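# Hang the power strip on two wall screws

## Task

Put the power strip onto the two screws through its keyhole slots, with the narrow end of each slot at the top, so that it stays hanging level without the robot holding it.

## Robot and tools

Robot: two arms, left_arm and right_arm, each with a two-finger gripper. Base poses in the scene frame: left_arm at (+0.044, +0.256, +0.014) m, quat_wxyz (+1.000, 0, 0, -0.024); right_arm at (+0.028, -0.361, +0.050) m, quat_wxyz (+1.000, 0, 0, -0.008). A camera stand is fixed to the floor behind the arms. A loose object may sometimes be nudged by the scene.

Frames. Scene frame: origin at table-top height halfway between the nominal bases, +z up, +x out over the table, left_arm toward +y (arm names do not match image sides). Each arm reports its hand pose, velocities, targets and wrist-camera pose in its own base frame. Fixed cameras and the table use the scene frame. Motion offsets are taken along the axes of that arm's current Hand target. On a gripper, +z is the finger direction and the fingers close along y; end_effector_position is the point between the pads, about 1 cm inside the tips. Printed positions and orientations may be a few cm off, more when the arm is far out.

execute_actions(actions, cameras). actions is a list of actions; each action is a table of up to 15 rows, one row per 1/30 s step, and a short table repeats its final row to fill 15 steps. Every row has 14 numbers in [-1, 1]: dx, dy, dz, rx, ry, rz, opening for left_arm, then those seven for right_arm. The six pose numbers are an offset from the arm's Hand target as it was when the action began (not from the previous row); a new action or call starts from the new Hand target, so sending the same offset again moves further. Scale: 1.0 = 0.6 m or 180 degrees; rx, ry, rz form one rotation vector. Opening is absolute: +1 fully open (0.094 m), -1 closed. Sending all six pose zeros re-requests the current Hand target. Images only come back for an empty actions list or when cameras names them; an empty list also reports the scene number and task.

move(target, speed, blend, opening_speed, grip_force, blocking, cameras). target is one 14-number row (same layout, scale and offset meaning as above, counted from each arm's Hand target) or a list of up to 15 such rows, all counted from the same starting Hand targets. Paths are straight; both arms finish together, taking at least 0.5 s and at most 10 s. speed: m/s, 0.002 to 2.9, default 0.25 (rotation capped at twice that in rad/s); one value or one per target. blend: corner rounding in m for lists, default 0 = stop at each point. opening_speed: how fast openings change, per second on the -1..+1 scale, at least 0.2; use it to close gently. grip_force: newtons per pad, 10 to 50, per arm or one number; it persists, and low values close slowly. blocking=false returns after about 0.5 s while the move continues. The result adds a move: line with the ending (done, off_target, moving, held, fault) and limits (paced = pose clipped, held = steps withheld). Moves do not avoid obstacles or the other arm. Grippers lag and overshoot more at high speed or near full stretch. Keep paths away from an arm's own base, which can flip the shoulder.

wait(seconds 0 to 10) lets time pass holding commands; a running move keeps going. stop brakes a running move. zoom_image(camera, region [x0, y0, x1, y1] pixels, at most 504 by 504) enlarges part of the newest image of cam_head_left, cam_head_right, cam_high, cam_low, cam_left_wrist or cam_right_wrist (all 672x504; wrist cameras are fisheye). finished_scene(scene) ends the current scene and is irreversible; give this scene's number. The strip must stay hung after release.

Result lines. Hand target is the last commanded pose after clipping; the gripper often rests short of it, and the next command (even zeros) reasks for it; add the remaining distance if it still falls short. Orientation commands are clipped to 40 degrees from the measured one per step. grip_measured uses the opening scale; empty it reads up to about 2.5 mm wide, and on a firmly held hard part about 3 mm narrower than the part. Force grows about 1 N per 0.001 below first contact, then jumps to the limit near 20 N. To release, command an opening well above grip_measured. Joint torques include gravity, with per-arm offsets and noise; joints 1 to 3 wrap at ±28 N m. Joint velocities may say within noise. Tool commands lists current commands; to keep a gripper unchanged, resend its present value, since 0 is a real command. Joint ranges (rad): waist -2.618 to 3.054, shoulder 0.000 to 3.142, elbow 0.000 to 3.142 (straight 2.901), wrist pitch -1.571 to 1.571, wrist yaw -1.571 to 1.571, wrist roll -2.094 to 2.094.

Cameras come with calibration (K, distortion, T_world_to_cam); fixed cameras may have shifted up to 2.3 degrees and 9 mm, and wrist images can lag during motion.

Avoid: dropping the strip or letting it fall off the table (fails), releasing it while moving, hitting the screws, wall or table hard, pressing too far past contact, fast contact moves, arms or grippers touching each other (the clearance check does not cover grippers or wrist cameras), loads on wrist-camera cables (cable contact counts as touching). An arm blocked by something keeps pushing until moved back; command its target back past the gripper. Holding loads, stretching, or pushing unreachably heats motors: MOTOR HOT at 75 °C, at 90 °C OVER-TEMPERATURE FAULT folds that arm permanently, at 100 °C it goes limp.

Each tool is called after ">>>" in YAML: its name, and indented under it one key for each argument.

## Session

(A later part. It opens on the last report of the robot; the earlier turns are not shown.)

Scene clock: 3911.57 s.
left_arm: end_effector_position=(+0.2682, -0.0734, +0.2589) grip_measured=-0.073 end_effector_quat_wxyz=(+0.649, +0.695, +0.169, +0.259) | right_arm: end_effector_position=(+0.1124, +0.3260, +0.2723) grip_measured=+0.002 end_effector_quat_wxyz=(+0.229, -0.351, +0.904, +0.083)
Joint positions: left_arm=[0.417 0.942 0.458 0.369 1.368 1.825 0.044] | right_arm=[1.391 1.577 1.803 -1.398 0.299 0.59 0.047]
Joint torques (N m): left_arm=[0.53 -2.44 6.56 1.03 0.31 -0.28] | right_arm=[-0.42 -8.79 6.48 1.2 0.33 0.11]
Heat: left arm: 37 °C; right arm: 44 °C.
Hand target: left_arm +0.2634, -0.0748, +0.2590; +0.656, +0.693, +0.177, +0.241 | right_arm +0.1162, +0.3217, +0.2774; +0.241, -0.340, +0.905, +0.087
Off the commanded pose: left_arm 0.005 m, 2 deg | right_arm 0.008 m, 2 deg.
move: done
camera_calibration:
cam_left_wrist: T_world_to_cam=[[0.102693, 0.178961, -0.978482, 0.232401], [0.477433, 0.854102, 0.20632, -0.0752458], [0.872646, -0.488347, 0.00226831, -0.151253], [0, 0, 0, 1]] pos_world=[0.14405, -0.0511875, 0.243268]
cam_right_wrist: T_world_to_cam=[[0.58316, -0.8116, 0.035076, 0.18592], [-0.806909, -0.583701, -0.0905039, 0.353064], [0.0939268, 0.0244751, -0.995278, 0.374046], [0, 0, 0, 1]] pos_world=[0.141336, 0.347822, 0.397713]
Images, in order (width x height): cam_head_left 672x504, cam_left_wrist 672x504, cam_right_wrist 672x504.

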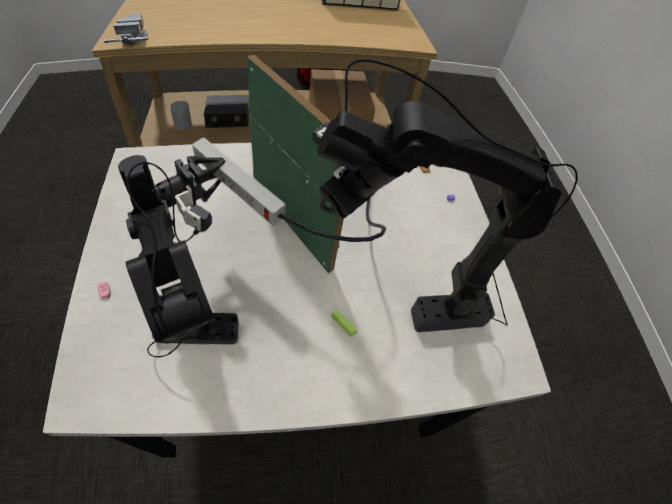

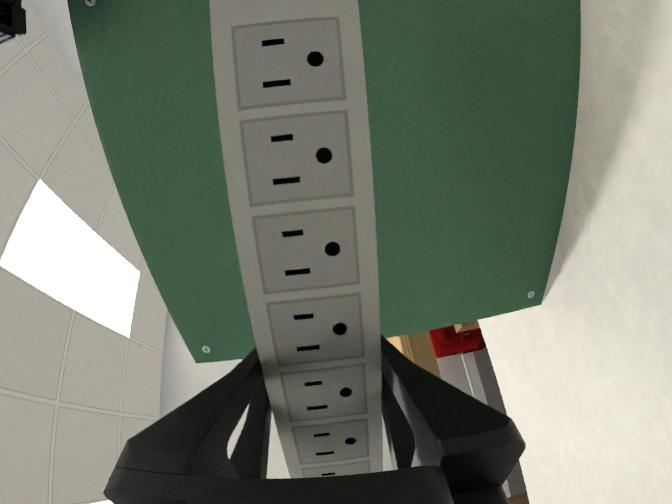

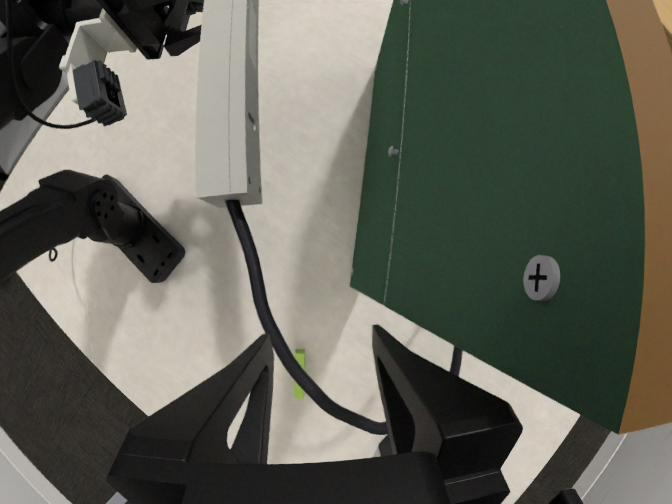

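>>> move:
  target: [-0.008, 0.045, 0.15, 0.004, -0.046, -0.007, -0.3, 0, 0, 0, 0, 0, 0, 0]
  speed: 0.1
  cameras: ["cam_right_wrist", "cam_head_left"]

>>> zoom_image:
  camera: "cam_right_wrist"
  region: [280, 0, 448, 230]

>>> zoom_image:
  camera: "cam_head_left"
  region: [220, 110, 340, 230]

Scene clock: 3929.67 s.
left_arm: end_effector_position=(+0.3084, -0.1499, +0.2655) grip_measured=-0.073 end_effector_quat_wxyz=(+0.655, +0.716, +0.147, +0.190) | right_arm: end_effector_position=(+0.1124, +0.3260, +0.2723) grip_measured=+0.002 end_effector_quat_wxyz=(+0.229, -0.351, +0.904, +0.083)
Joint positions: left_arm=[0.037 1.154 0.629 0.367 1.118 1.794 0.044] | right_arm=[1.391 1.577 1.803 -1.398 0.299 0.59 0.047]
Joint torques (N m): left_arm=[-0.62 -3.26 10.09 1.35 0.3 -0.39] | right_arm=[-0.42 -8.83 6.43 1.2 0.32 0.11]
Heat: left arm: 37 °C; right arm: 44 °C.
Hand target: left_arm +0.3085, -0.1536, +0.2832; +0.665, +0.711, +0.139, +0.182 | right_arm +0.1162, +0.3217, +0.2774; +0.241, -0.340, +0.905, +0.087
Off the commanded pose: left_arm 0.018 m, 2 deg | right_arm 0.008 m, 2 deg.
move: off_target (left_arm)
camera_calibration:
cam_right_wrist: T_world_to_cam=[[0.58316, -0.8116, 0.035076, 0.18592], [-0.806909, -0.583701, -0.0905039, 0.353064], [0.0939268, 0.0244751, -0.995278, 0.374046], [0, 0, 0, 1]] pos_world=[0.141336, 0.347822, 0.397713]
Images, in order (width x height): cam_head_left 672x504, cam_right_wrist 672x504.

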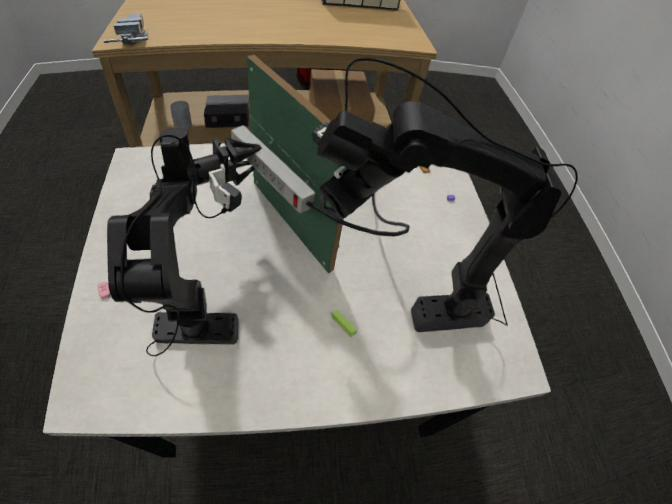

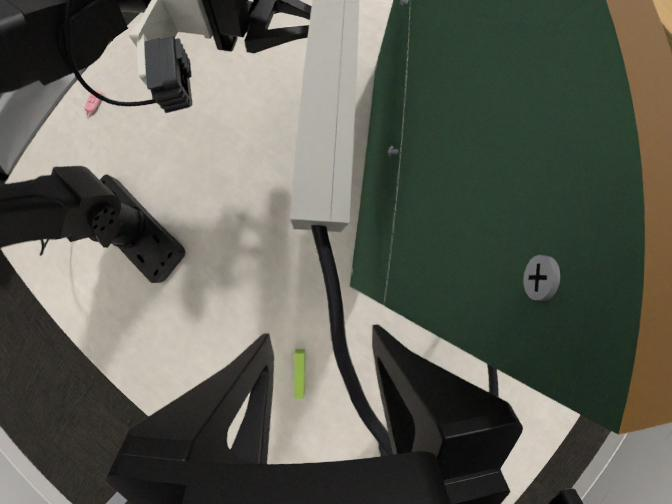

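Scaled by 2.191 from the camera's 672x504 image, which has a finer 960x720 frame.

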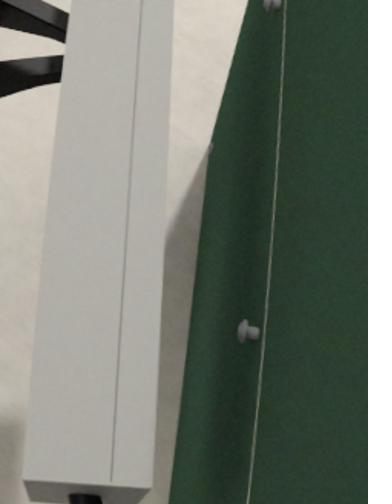

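Scaled by 4.200 from the camera's 672x504 image, which has a finer 960x720 frame.

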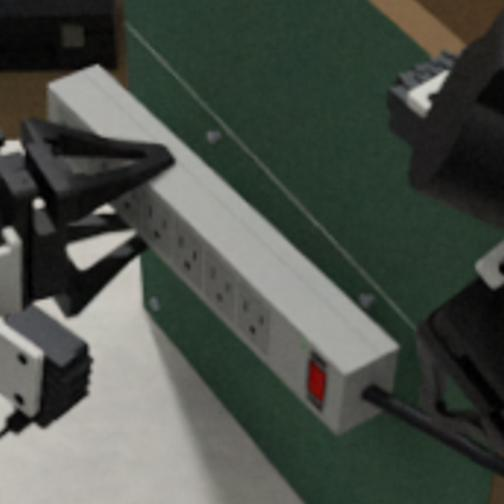

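>>> move:
  target: [0.007, -0.002, 0.045, 0, -0.02, -0.003, -0.3, 0, 0, 0, 0, 0, 0, 0]
  speed: 0.06
  cameras: ["cam_right_wrist", "cam_head_left"]

>>> zoom_image:
  camera: "cam_right_wrist"
  region: [280, 0, 448, 230]

>>> zoom_image:
  camera: "cam_head_left"
  region: [220, 110, 340, 230]

Scene clock: 3938.83 s.
left_arm: end_effector_position=(+0.3232, -0.1710, +0.2579) grip_measured=-0.073 end_effector_quat_wxyz=(+0.656, +0.725, +0.141, +0.155) | right_arm: end_effector_position=(+0.1124, +0.3260, +0.2723) grip_measured=+0.002 end_effector_quat_wxyz=(+0.229, -0.351, +0.904, +0.083)
Joint positions: left_arm=[-0.033 1.271 0.699 0.367 1.105 1.793 0.044] | right_arm=[1.391 1.577 1.803 -1.398 0.299 0.59 0.047]
Joint velocities: left_arm=[0.002 -0.002 0.002 -0.154 -0.081 0.007 0.001] | right_arm=[within noise]
Joint torques (N m): left_arm=[-0.83 -4.27 10.06 1.66 0.37 -0.4] | right_arm=[-0.38 -8.79 6.41 1.21 0.32 0.11]
Heat: left arm: 38 °C; right arm: 43 °C.
Hand target: left_arm +0.3243, -0.1759, +0.2810; +0.670, +0.715, +0.121, +0.156 | right_arm +0.1162, +0.3217, +0.2774; +0.241, -0.340, +0.905, +0.087
Off the commanded pose: left_arm 0.024 m, 3 deg | right_arm 0.008 m, 2 deg.
move: off_target (left_arm)
camera_calibration:
cam_right_wrist: T_world_to_cam=[[0.58316, -0.8116, 0.035076, 0.18592], [-0.806909, -0.583701, -0.0905039, 0.353064], [0.0939268, 0.0244751, -0.995278, 0.374046], [0, 0, 0, 1]] pos_world=[0.141336, 0.347822, 0.397713]
Images, in order (width x height): cam_head_left 672x504, cam_right_wrist 672x504.

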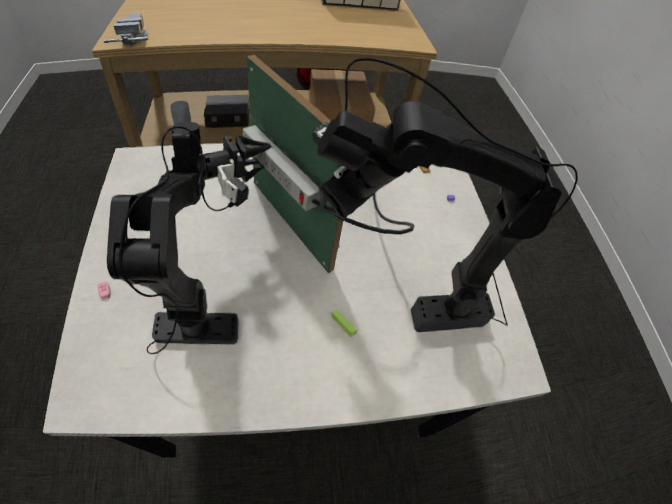

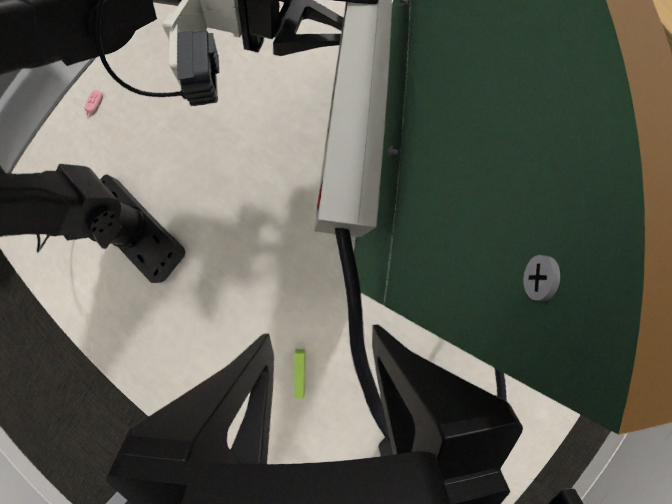

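Scaled by 2.191 from the camera's 672x504 image, which has a finer 960x720 frame.

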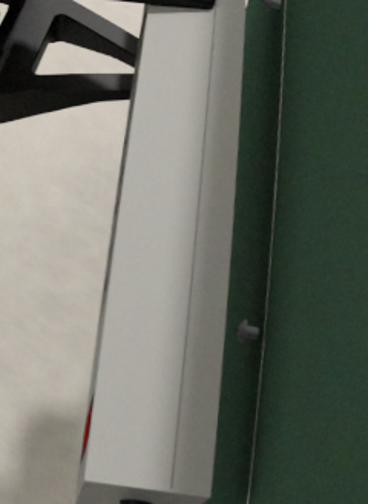

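Scaled by 4.200 from the camera's 672x504 image, which has a finer 960x720 frame.

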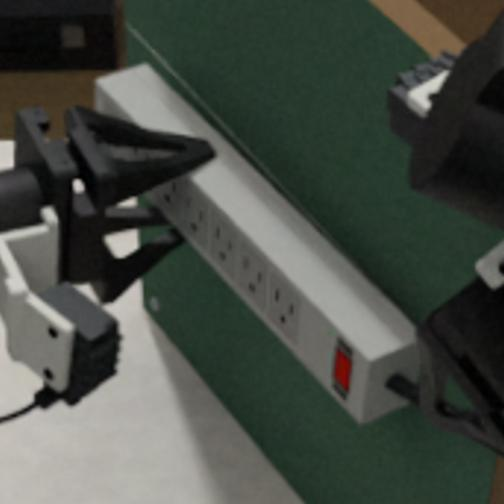

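>>> move:
  target: [0.004, -0.008, 0.022, 0, 0, 0, -0.3, 0, 0, 0, 0, 0, 0, 0]
  speed: 0.03
  cameras: ["cam_right_wrist", "cam_head_left"]

>>> zoom_image:
  camera: "cam_right_wrist"
  region: [280, 0, 448, 230]

>>> zoom_image:
  camera: "cam_head_left"
  region: [220, 110, 340, 230]

Scene clock: 3949.80 s.
left_arm: end_effector_position=(+0.3288, -0.1816, +0.2499) grip_measured=-0.073 end_effector_quat_wxyz=(+0.654, +0.727, +0.143, +0.150) | right_arm: end_effector_position=(+0.1124, +0.3260, +0.2723) grip_measured=+0.002 end_effector_quat_wxyz=(+0.229, -0.351, +0.904, +0.083)
Joint positions: left_arm=[-0.073 1.312 0.699 0.406 1.068 1.783 0.044] | right_arm=[1.391 1.577 1.803 -1.398 0.299 0.59 0.047]
Joint torques (N m): left_arm=[-0.79 -4.51 10.3 1.74 0.35 -0.39] | right_arm=[-0.32 -8.8 6.45 1.19 0.32 0.1]
Heat: left arm: 39 °C; right arm: 43 °C.
Hand target: left_arm +0.3318, -0.1868, +0.2757; +0.670, +0.715, +0.121, +0.156 | right_arm +0.1162, +0.3217, +0.2774; +0.241, -0.340, +0.905, +0.087
Off the commanded pose: left_arm 0.027 m, 4 deg | right_arm 0.008 m, 2 deg.
move: off_target (left_arm)
camera_calibration:
cam_right_wrist: T_world_to_cam=[[0.58316, -0.8116, 0.035076, 0.18592], [-0.806909, -0.583701, -0.0905039, 0.353064], [0.0939268, 0.0244751, -0.995278, 0.374046], [0, 0, 0, 1]] pos_world=[0.141336, 0.347822, 0.397713]
Images, in order (width x height): cam_head_left 672x504, cam_right_wrist 672x504.

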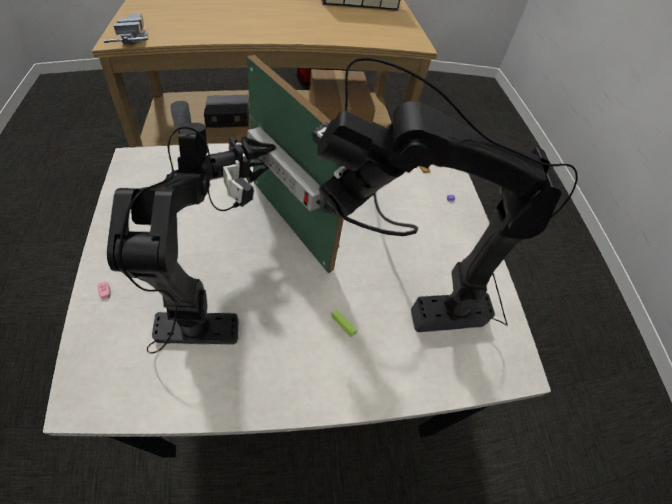

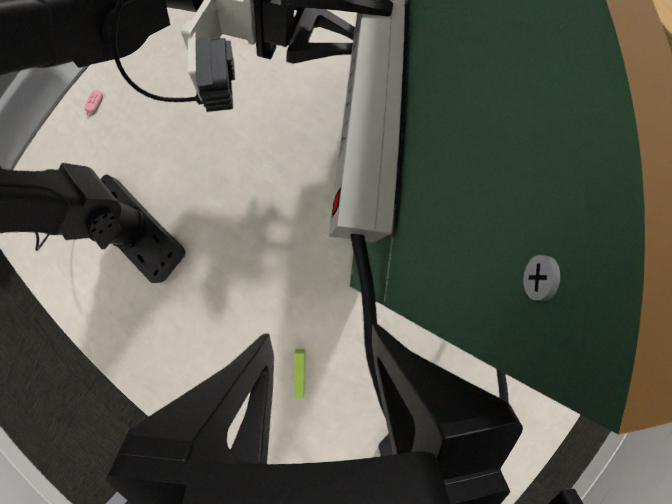

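Scaled by 2.191 from the camera's 672x504 image, which has a finer 960x720 frame.

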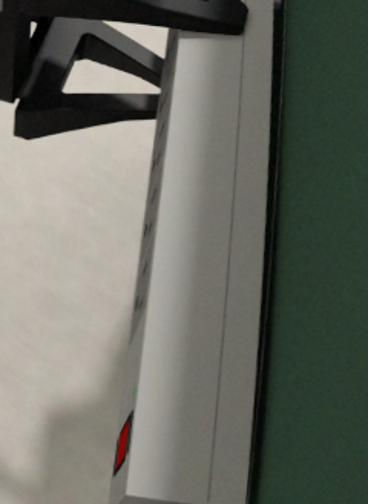

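Scaled by 4.200 from the camera's 672x504 image, which has a finer 960x720 frame.

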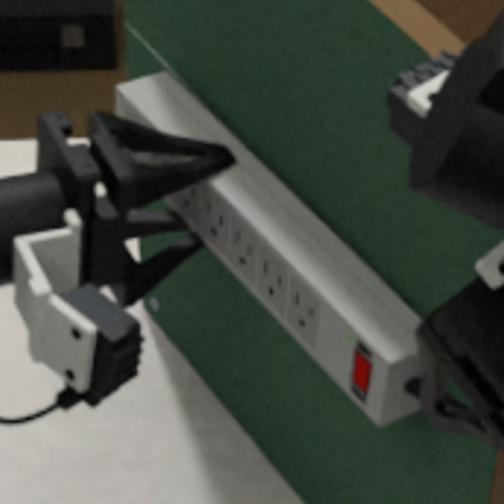

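>>> move:
  target:
    - [0, 0, -0.016, 0, 0, 0, -0.3, 0, 0, 0, 0, 0, 0, 0]
    - [0.014, -0.008, -0.016, -0.025, 0, 0.008, -0.3, 0, 0, 0, 0, 0, 0, 0]
  speed: 0.05
  cameras: ["cam_right_wrist", "cam_head_left"]

>>> zoom_image:
  camera: "cam_right_wrist"
  region: [280, 0, 448, 230]

>>> zoom_image:
  camera: "cam_head_left"
  region: [220, 110, 340, 230]

Scene clock: 3960.53 s.
left_arm: end_effector_position=(+0.3380, -0.1749, +0.2696) grip_measured=-0.073 end_effector_quat_wxyz=(+0.688, +0.695, +0.104, +0.180) | right_arm: end_effector_position=(+0.1124, +0.3260, +0.2723) grip_measured=+0.002 end_effector_quat_wxyz=(+0.229, -0.351, +0.904, +0.083)
Joint positions: left_arm=[-0.038 1.385 0.682 0.73 1.129 1.652 0.044] | right_arm=[1.391 1.577 1.803 -1.398 0.299 0.59 0.047]
Joint torques (N m): left_arm=[0.44 -4.72 6.08 1.67 0.14 -0.38] | right_arm=[-0.39 -8.83 6.48 1.21 0.32 0.11]
Heat: left arm: 40 °C; right arm: 43 °C.
Hand target: left_arm +0.3360, -0.1744, +0.2719; +0.696, +0.690, +0.106, +0.169 | right_arm +0.1162, +0.3217, +0.2774; +0.241, -0.340, +0.905, +0.087
Off the commanded pose: left_arm 0.003 m, 2 deg | right_arm 0.008 m, 2 deg.
move: done
camera_calibration:
cam_right_wrist: T_world_to_cam=[[0.58316, -0.8116, 0.035076, 0.18592], [-0.806909, -0.583701, -0.0905039, 0.353064], [0.0939268, 0.0244751, -0.995278, 0.374046], [0, 0, 0, 1]] pos_world=[0.141336, 0.347822, 0.397713]
Images, in order (width x height): cam_head_left 672x504, cam_right_wrist 672x504.

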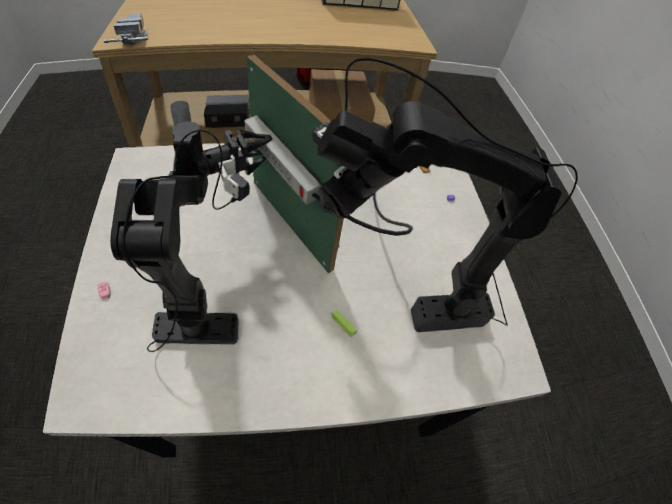

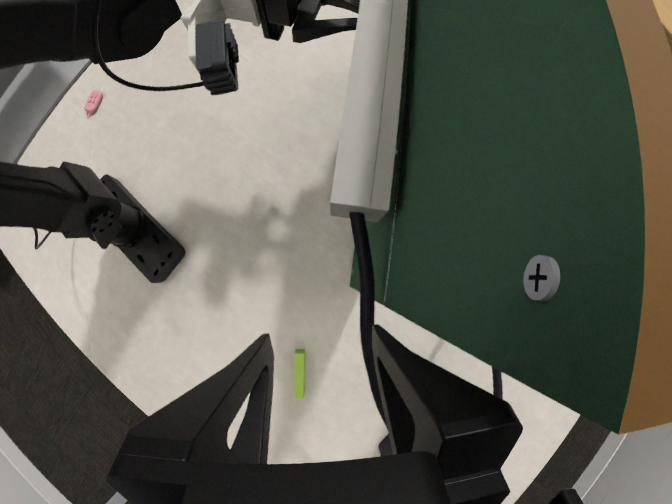

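Scaled by 2.191 from the camera's 672x504 image, which has a finer 960x720 frame.

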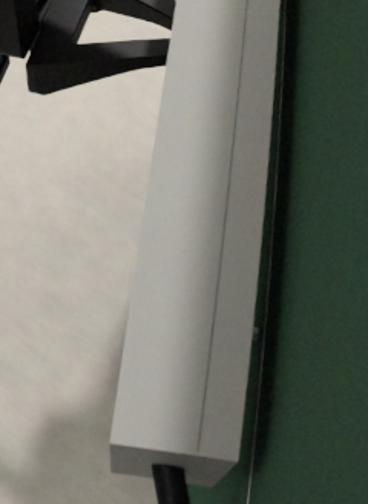

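Scaled by 4.200 from the camera's 672x504 image, which has a finer 960x720 frame.

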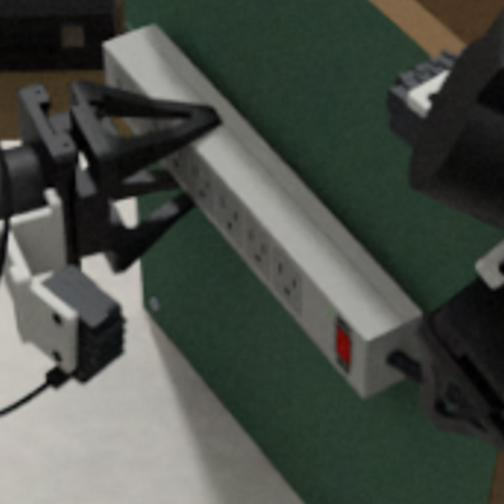

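>>> move:
  target:
    - [0, -0.045, -0.012, -0.009, 0, 0, -0.3, 0, 0, 0, 0, 0, 0, 0]
    - [0, -0.01, -0.012, -0.009, 0, 0, -0.3, 0, 0, 0, 0, 0, 0, 0]
  speed: 0.05
  cameras: ["cam_head_left"]

>>> zoom_image:
  camera: "cam_head_left"
  region: [220, 110, 340, 230]

Scene clock: 3972.13 s.
left_arm: end_effector_position=(+0.3339, -0.1685, +0.2437) grip_measured=-0.073 end_effector_quat_wxyz=(+0.698, +0.687, +0.113, +0.165) | right_arm: end_effector_position=(+0.1124, +0.3260, +0.2723) grip_measured=+0.002 end_effector_quat_wxyz=(+0.229, -0.351, +0.904, +0.083)
Joint positions: left_arm=[-0.012 1.457 0.589 0.944 1.162 1.57 0.044] | right_arm=[1.391 1.577 1.803 -1.398 0.299 0.59 0.047]
Joint torques (N m): left_arm=[0.39 -8.2 8.46 1.29 0.06 -0.38] | right_arm=[-0.42 -8.81 6.34 1.2 0.32 0.12]
Heat: left arm: 38 °C; right arm: 43 °C.
Hand target: left_arm +0.3338, -0.1677, +0.2658; +0.706, +0.680, +0.103, +0.171 | right_arm +0.1162, +0.3217, +0.2774; +0.241, -0.340, +0.905, +0.087
Off the commanded pose: left_arm 0.022 m, 2 deg | right_arm 0.008 m, 2 deg.
move: off_target (left_arm)
Images, in order (width x height): cam_head_left 672x504.

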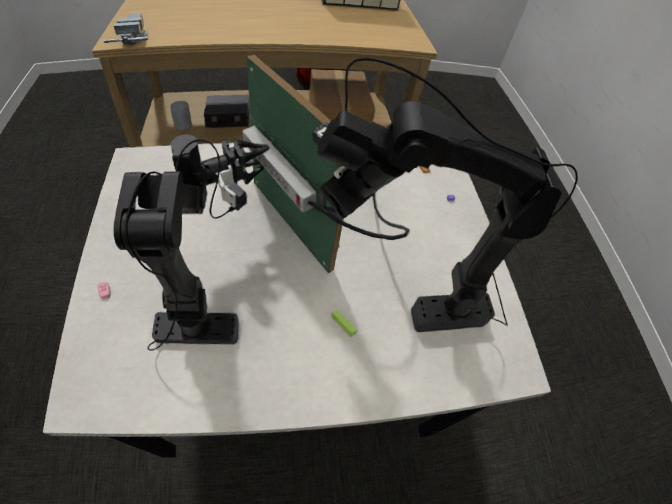

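Scaled by 4.200 from the camera's 672x504 image, which has a finer 960x720 frame.

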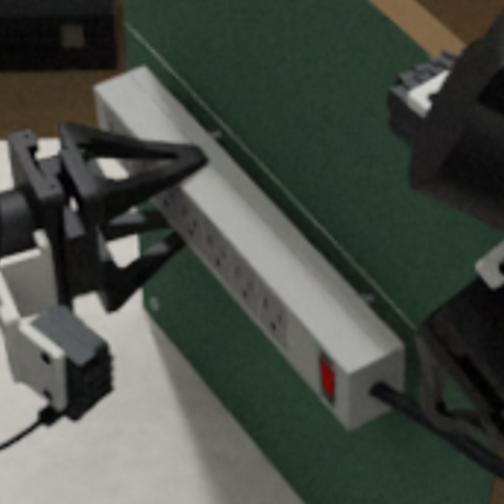

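>>> move:
  target:
    - [0, 0.018, 0, 0, 0.008, 0, -0.3, 0, 0, 0, 0, 0, 0, 0]
  speed: 0.05

Scene clock: 3976.70 s.
left_arm: end_effector_position=(+0.3318, -0.1669, +0.2506) grip_measured=-0.073 end_effector_quat_wxyz=(+0.696, +0.686, +0.126, +0.168) | right_arm: end_effector_position=(+0.1124, +0.3260, +0.2723) grip_measured=+0.002 end_effector_quat_wxyz=(+0.229, -0.351, +0.904, +0.083)
Joint positions: left_arm=[-0.012 1.407 0.589 0.881 1.14 1.569 0.044] | right_arm=[1.391 1.577 1.803 -1.398 0.299 0.59 0.047]
Joint torques (N m): left_arm=[-0.23 -7.94 9.25 1.35 0 -0.35] | right_arm=[-0.43 -8.73 6.32 1.21 0.32 0.1]
Heat: left arm: 38 °C; right arm: 43 °C.
Hand target: left_arm +0.3327, -0.1676, +0.2765; +0.704, +0.678, +0.112, +0.179 | right_arm +0.1162, +0.3217, +0.2774; +0.241, -0.340, +0.905, +0.087
Off the commanded pose: left_arm 0.026 m, 2 deg | right_arm 0.008 m, 2 deg.
move: off_target (left_arm)

>>> move:
  target:
    - [-0.006, 0.006, 0.018, 0, 0, 0, -0.3, 0, 0, 0, 0, 0, 0, 0]
  speed: 0.04
  cameras: ["cam_right_wrist", "cam_head_left"]

>>> zoom_image:
  camera: "cam_right_wrist"
  region: [280, 0, 448, 230]

>>> zoom_image:
  camera: "cam_head_left"
  region: [220, 110, 340, 230]

Scene clock: 3982.23 s.
left_arm: end_effector_position=(+0.3340, -0.1760, +0.2537) grip_measured=-0.073 end_effector_quat_wxyz=(+0.695, +0.687, +0.131, +0.167) | right_arm: end_effector_position=(+0.1124, +0.3260, +0.2723) grip_measured=+0.002 end_effector_quat_wxyz=(+0.229, -0.351, +0.904, +0.083)
Joint positions: left_arm=[-0.049 1.401 0.606 0.845 1.097 1.573 0.044] | right_arm=[1.391 1.577 1.803 -1.398 0.299 0.59 0.047]
Joint torques (N m): left_arm=[-0.81 -8.08 9.24 1.38 -0.05 -0.29] | right_arm=[-0.43 -8.83 6.42 1.21 0.32 0.1]
Heat: left arm: 38 °C; right arm: 43 °C.
Hand target: left_arm +0.3333, -0.1788, +0.2804; +0.704, +0.678, +0.112, +0.179 | right_arm +0.1162, +0.3217, +0.2774; +0.241, -0.340, +0.905, +0.087
Off the commanded pose: left_arm 0.027 m, 3 deg | right_arm 0.008 m, 2 deg.
move: off_target (left_arm)
camera_calibration:
cam_right_wrist: T_world_to_cam=[[0.58316, -0.8116, 0.035076, 0.18592], [-0.806909, -0.583701, -0.0905039, 0.353064], [0.0939268, 0.0244751, -0.995278, 0.374046], [0, 0, 0, 1]] pos_world=[0.141336, 0.347822, 0.397713]
Images, in order (width x height): cam_head_left 672x504, cam_right_wrist 672x504.

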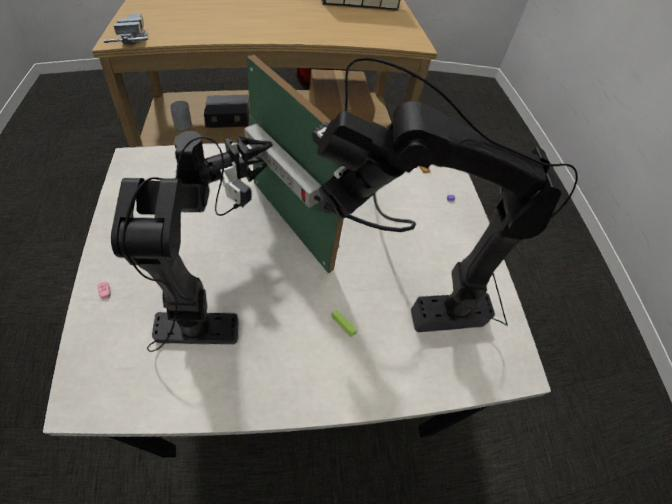

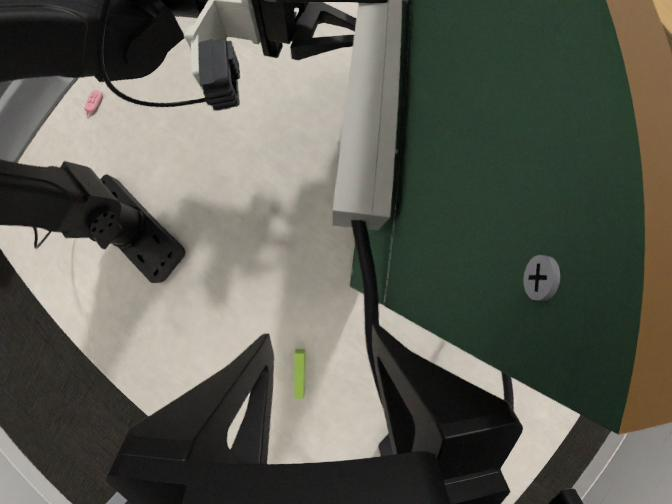

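Scaled by 2.191 from the camera's 672x504 image, which has a finer 960x720 frame.

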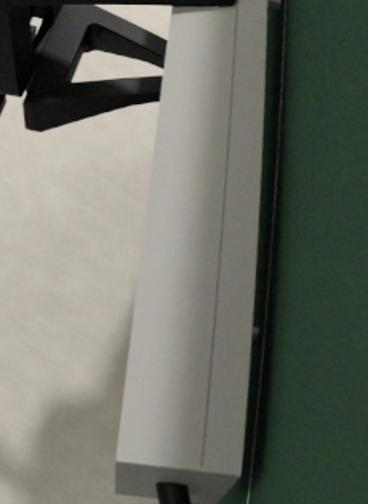

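Scaled by 4.200 from the camera's 672x504 image, which has a finer 960x720 frame.

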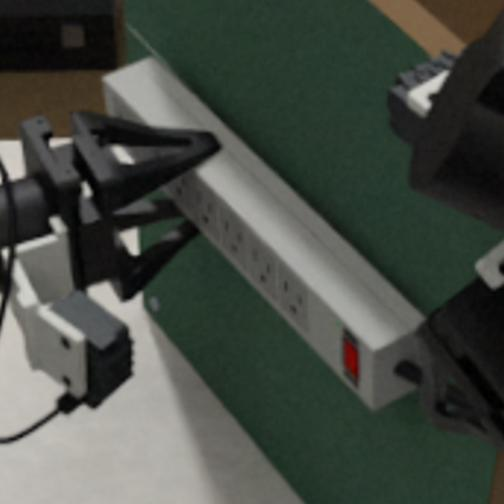

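>>> move:
  target:
    - [0, 0, 0, 0, -0.002, 0.011, -0.3, 0, 0, 0, 0, 0, 0, 0]
    - [0, -0.002, 0.022, 0, -0.002, 0.011, -0.3, 0, 0, 0, 0, 0, 0, 0]
  speed: 0.04
  cameras: ["cam_right_wrist", "cam_head_left"]

>>> zoom_image:
  camera: "cam_right_wrist"
  region: [280, 0, 448, 230]

>>> zoom_image:
  camera: "cam_head_left"
  region: [220, 110, 340, 230]

Scene clock: 3993.97 s.
left_arm: end_effector_position=(+0.3341, -0.1802, +0.2553) grip_measured=-0.073 end_effector_quat_wxyz=(+0.692, +0.689, +0.116, +0.179) | right_arm: end_effector_position=(+0.1124, +0.3260, +0.2723) grip_measured=+0.002 end_effector_quat_wxyz=(+0.229, -0.351, +0.904, +0.083)
Joint positions: left_arm=[-0.064 1.401 0.614 0.836 1.087 1.614 0.044] | right_arm=[1.391 1.577 1.803 -1.398 0.299 0.59 0.047]
Joint torques (N m): left_arm=[-3.25 -5.55 10.37 1.43 -0.21 -0.26] | right_arm=[-0.34 -8.81 6.46 1.2 0.31 0.11]
Heat: left arm: 38 °C; right arm: 43 °C.
Hand target: left_arm +0.3388, -0.1909, +0.2800; +0.701, +0.680, +0.098, +0.189 | right_arm +0.1162, +0.3217, +0.2774; +0.241, -0.340, +0.905, +0.087
Off the commanded pose: left_arm 0.027 m, 3 deg | right_arm 0.008 m, 2 deg.
move: off_target (left_arm)
camera_calibration:
cam_right_wrist: T_world_to_cam=[[0.58316, -0.8116, 0.035076, 0.18592], [-0.806909, -0.583701, -0.0905039, 0.353064], [0.0939268, 0.0244751, -0.995278, 0.374046], [0, 0, 0, 1]] pos_world=[0.141336, 0.347822, 0.397713]
Images, in order (width x height): cam_head_left 672x504, cam_right_wrist 672x504.

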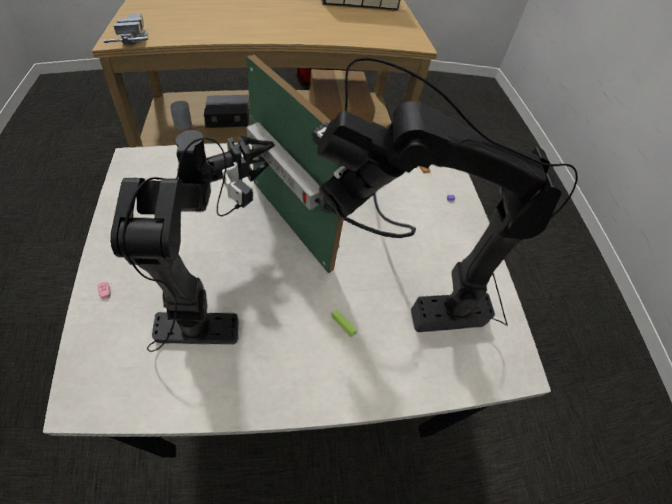

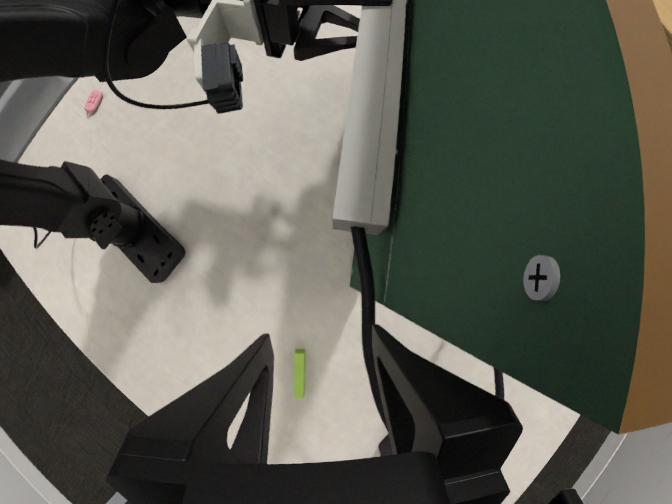

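Scaled by 2.191 from the camera's 672x504 image, which has a finer 960x720 frame.

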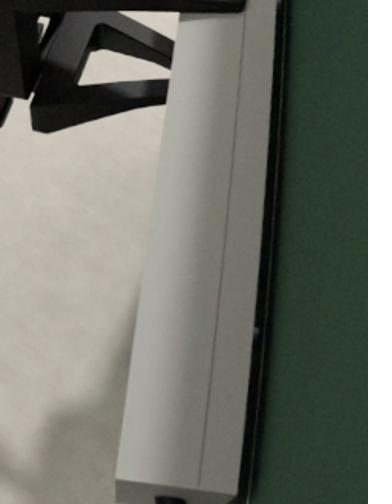

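Scaled by 4.200 from the camera's 672x504 image, which has a finer 960x720 frame.

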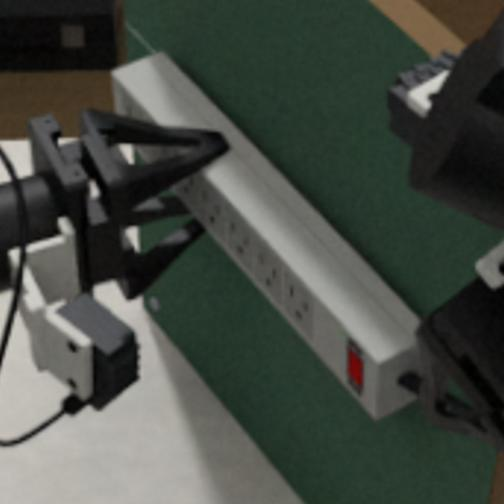

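>>> move:
  target:
    - [0, 0, -0.016, 0, 0, 0, -0.3, 0, 0, 0, 0, 0, 0, 0]
    - [-0.003, -0.002, -0.016, 0, 0.004, 0.009, -0.3, 0, 0, 0, 0, 0, 0, 0]
    - [-0.003, -0.002, 0.004, 0, 0.004, 0.009, -0.3, 0, 0, 0, 0, 0, 0, 0]
  speed: 0.03
  cameras: ["cam_right_wrist", "cam_head_left"]

>>> zoom_image:
  camera: "cam_right_wrist"
  region: [280, 0, 448, 230]

>>> zoom_image:
  camera: "cam_head_left"
  region: [220, 110, 340, 230]

Scene clock: 4003.23 s.
left_arm: end_effector_position=(+0.3342, -0.1807, +0.2548) grip_measured=-0.073 end_effector_quat_wxyz=(+0.690, +0.691, +0.110, +0.186) | right_arm: end_effector_position=(+0.1124, +0.3260, +0.2723) grip_measured=+0.002 end_effector_quat_wxyz=(+0.229, -0.351, +0.904, +0.083)
Joint positions: left_arm=[-0.066 1.401 0.614 0.833 1.084 1.635 0.044] | right_arm=[1.391 1.577 1.803 -1.398 0.299 0.59 0.047]
Joint torques (N m): left_arm=[-4.51 -6.15 9.5 1.51 -0.44 -0.17] | right_arm=[-0.32 -8.8 6.43 1.2 0.34 0.11]
Heat: left arm: 38 °C; right arm: 42 °C.
Hand target: left_arm +0.3382, -0.1939, +0.2787; +0.698, +0.680, +0.093, +0.203 | right_arm +0.1162, +0.3217, +0.2774; +0.241, -0.340, +0.905, +0.087
Off the commanded pose: left_arm 0.028 m, 3 deg | right_arm 0.008 m, 2 deg.
move: off_target (left_arm)
camera_calibration:
cam_right_wrist: T_world_to_cam=[[0.58316, -0.8116, 0.035076, 0.18592], [-0.806909, -0.583701, -0.0905039, 0.353064], [0.0939268, 0.0244751, -0.995278, 0.374046], [0, 0, 0, 1]] pos_world=[0.141336, 0.347822, 0.397713]
Images, in order (width x height): cam_head_left 672x504, cam_right_wrist 672x504.

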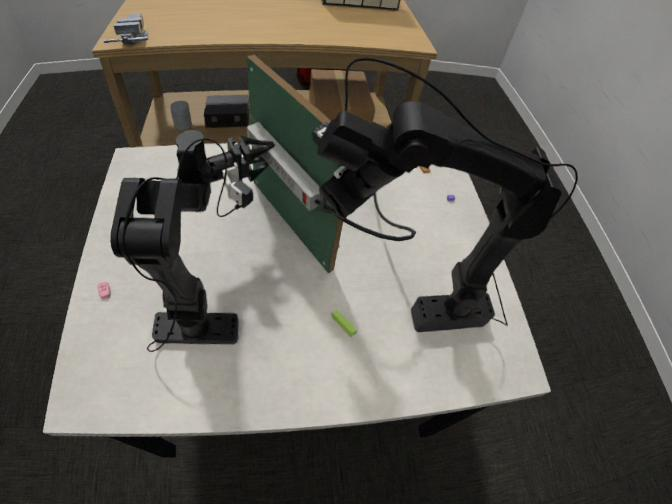

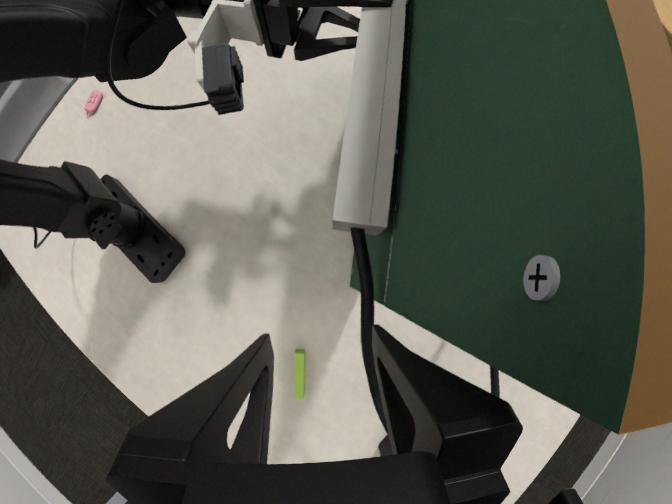

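Scaled by 2.191 from the camera's 672x504 image, which has a finer 960x720 frame.

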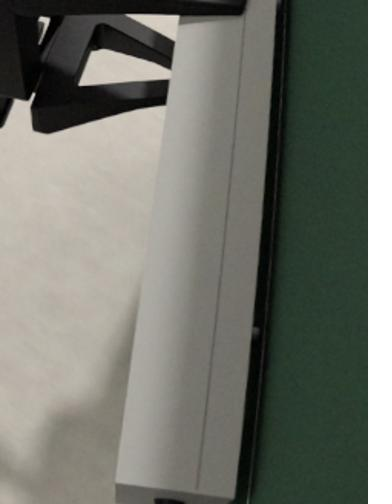

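Scaled by 4.200 from the camera's 672x504 image, which has a finer 960x720 frame.

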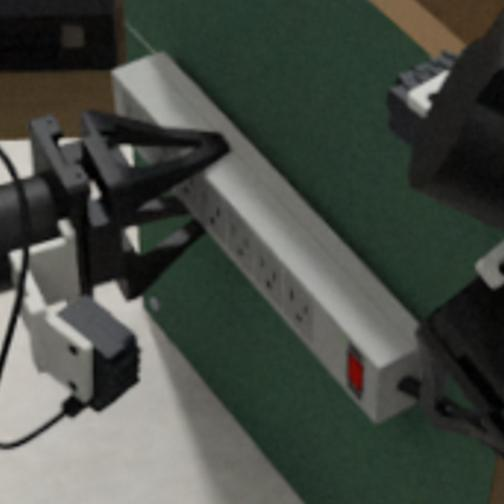

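>>> move:
  target:
    - [0, 0.002, -0.008, 0, 0, -0.004, -0.3, 0, 0, 0, 0, 0, 0, 0]
    - [0, 0.008, -0.008, 0, 0, -0.004, -0.3, 0, 0, 0, 0, 0, 0, 0]
    - [0.002, 0.008, 0.004, 0, 0, -0.004, -0.3, 0, 0, 0, 0, 0, 0, 0]
  speed: 0.03
  cameras: ["cam_right_wrist", "cam_head_left"]

>>> zoom_image:
  camera: "cam_right_wrist"
  region: [280, 0, 448, 230]

>>> zoom_image:
  camera: "cam_head_left"
  region: [220, 110, 340, 230]

Scene clock: 4012.40 s.
left_arm: end_effector_position=(+0.3342, -0.1808, +0.2549) grip_measured=-0.073 end_effector_quat_wxyz=(+0.689, +0.691, +0.114, +0.186) | right_arm: end_effector_position=(+0.1124, +0.3260, +0.2723) grip_measured=+0.002 end_effector_quat_wxyz=(+0.229, -0.351, +0.904, +0.083)
Joint positions: left_arm=[-0.068 1.393 0.614 0.817 1.076 1.638 0.044] | right_arm=[1.391 1.577 1.803 -1.398 0.299 0.59 0.047]
Joint torques (N m): left_arm=[-4.71 -6.06 10.74 1.43 -0.4 -0.33] | right_arm=[-0.42 -8.87 6.42 1.2 0.33 0.11]
Heat: left arm: 38 °C; right arm: 42 °C.
Hand target: left_arm +0.3396, -0.1955, +0.2837; +0.699, +0.680, +0.097, +0.199 | right_arm +0.1162, +0.3217, +0.2774; +0.241, -0.340, +0.905, +0.087
Off the commanded pose: left_arm 0.033 m, 3 deg | right_arm 0.008 m, 2 deg.
move: off_target (left_arm)
camera_calibration:
cam_right_wrist: T_world_to_cam=[[0.58316, -0.8116, 0.035076, 0.18592], [-0.806909, -0.583701, -0.0905039, 0.353064], [0.0939268, 0.0244751, -0.995278, 0.374046], [0, 0, 0, 1]] pos_world=[0.141336, 0.347822, 0.397713]
Images, in order (width x height): cam_head_left 672x504, cam_right_wrist 672x504.

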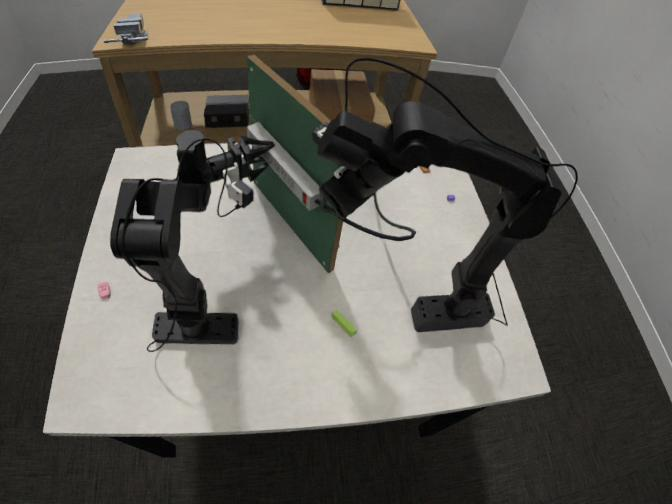

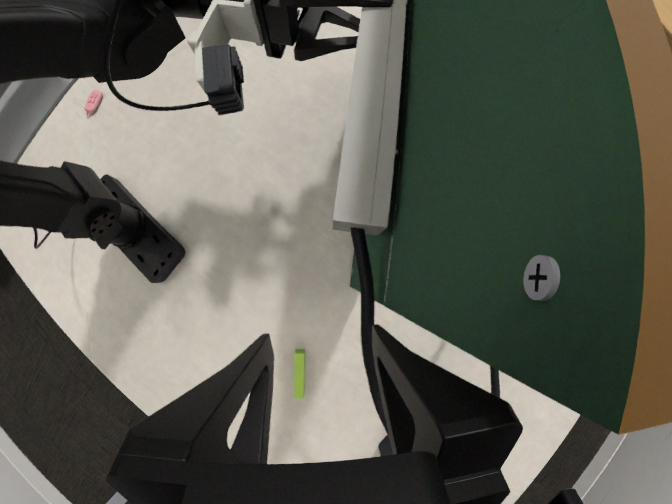

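Scaled by 2.191 from the camera's 672x504 image, which has a finer 960x720 frame.

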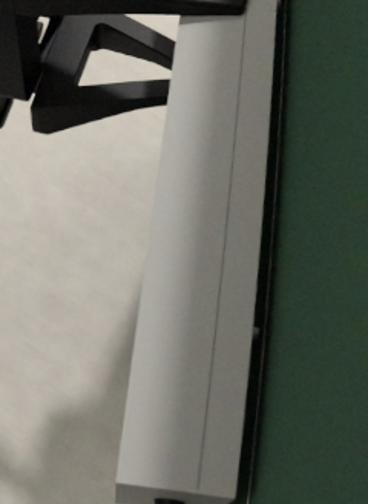

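Scaled by 4.200 from the camera's 672x504 image, which has a finer 960x720 frame.

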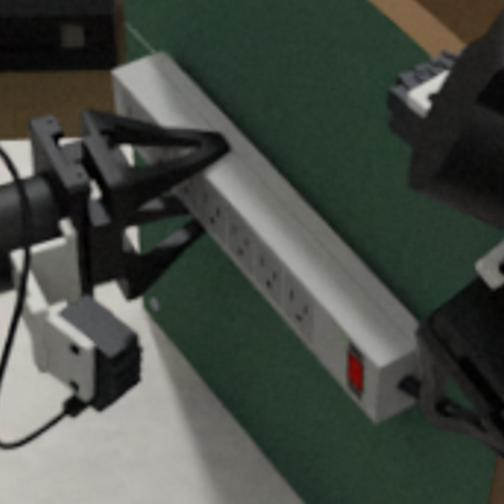

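>>> zoom_image:
  camera: "cam_head_left"
  region: [235, 110, 285, 160]

>>> zoom_image:
  camera: "cam_head_left"
  region: [285, 165, 335, 215]

Scaled by 10.080 from the camera's 672x504 image, which has a finer 960x720 frame.

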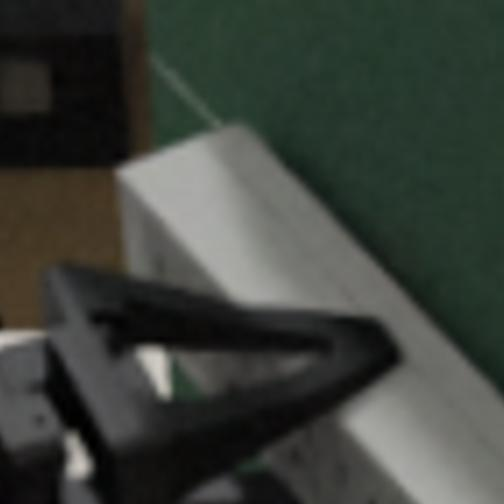

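Scaled by 10.080 from the camera's 672x504 image, which has a finer 960x720 frame.

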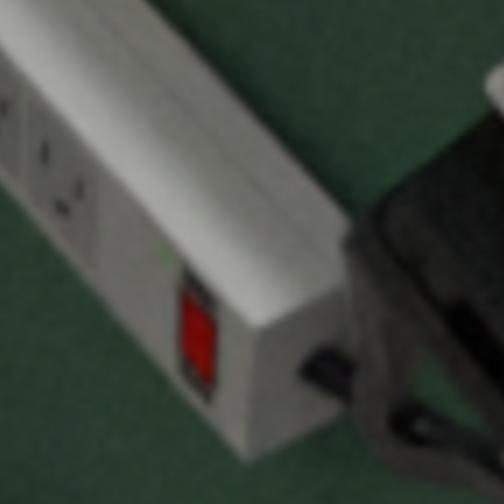

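>>> move:
  target:
    - [0, 0, -0.018, 0, 0, 0, -0.3, 0, 0, 0, 0, 0, 0, 0]
    - [0.008, 0, -0.018, 0, 0, 0, -0.3, 0, 0, 0, 0, 0, 0, 0]
    - [0.008, 0, 0.0, 0, 0, 0, -0.3, 0, 0, 0, 0, 0, 0, 0]
  speed: 0.04

Scene clock: 4057.30 s.
left_arm: end_effector_position=(+0.3343, -0.1807, +0.2553) grip_measured=-0.073 end_effector_quat_wxyz=(+0.688, +0.693, +0.114, +0.185) | right_arm: end_effector_position=(+0.1124, +0.3260, +0.2723) grip_measured=+0.002 end_effector_quat_wxyz=(+0.229, -0.351, +0.904, +0.083)
Joint positions: left_arm=[-0.067 1.39 0.619 0.802 1.079 1.644 0.044] | right_arm=[1.391 1.577 1.803 -1.398 0.299 0.59 0.047]
Joint torques (N m): left_arm=[-3.97 -4.63 11.34 1.6 -0.35 -0.37] | right_arm=[-0.35 -8.8 6.41 1.2 0.32 0.1]
Heat: left arm: 38 °C; right arm: 42 °C.
Hand target: left_arm +0.3439, -0.1936, +0.2845; +0.699, +0.680, +0.097, +0.199 | right_arm +0.1162, +0.3217, +0.2774; +0.241, -0.340, +0.905, +0.087
Off the commanded pose: left_arm 0.033 m, 3 deg | right_arm 0.008 m, 2 deg.
move: off_target (left_arm)

>>> move:
  target:
    - [0, 0, -0.04, 0, 0, 0, -0.3, 0, 0, 0, 0, 0, 0, 0]
    - [0.003, 0.0, -0.04, 0, 0, 0, -0.3, 0, 0, 0, 0, 0, 0, 0]
  speed: 0.05

>>> zoom_image:
  camera: "cam_head_left"
  region: [220, 110, 340, 230]

Scene clock: 4062.60 s.
left_arm: end_effector_position=(+0.3357, -0.1723, +0.2553) grip_measured=-0.073 end_effector_quat_wxyz=(+0.688, +0.692, +0.118, +0.185) | right_arm: end_effector_position=(+0.1124, +0.3260, +0.2723) grip_measured=+0.002 end_effector_quat_wxyz=(+0.229, -0.351, +0.904, +0.083)
Joint positions: left_arm=[-0.036 1.39 0.62 0.802 1.104 1.637 0.044] | right_arm=[1.391 1.577 1.803 -1.398 0.299 0.59 0.047]
Joint torques (N m): left_arm=[0.64 -7.24 9.28 1.64 0.11 -0.37] | right_arm=[-0.35 -8.85 6.45 1.19 0.32 0.11]
Heat: left arm: 38 °C; right arm: 42 °C.
Hand target: left_arm +0.3358, -0.1710, +0.2833; +0.699, +0.680, +0.097, +0.199 | right_arm +0.1162, +0.3217, +0.2774; +0.241, -0.340, +0.905, +0.087
Off the commanded pose: left_arm 0.028 m, 3 deg | right_arm 0.008 m, 2 deg.
move: off_target (left_arm)

Scaled by 4.200 from the camera's 672x504 image, which has a finer 960x720 frame.
This view is cut from an older image: the scene may have changed since it was taken.

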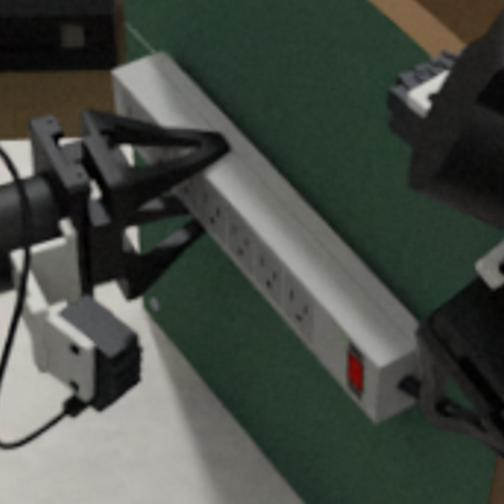

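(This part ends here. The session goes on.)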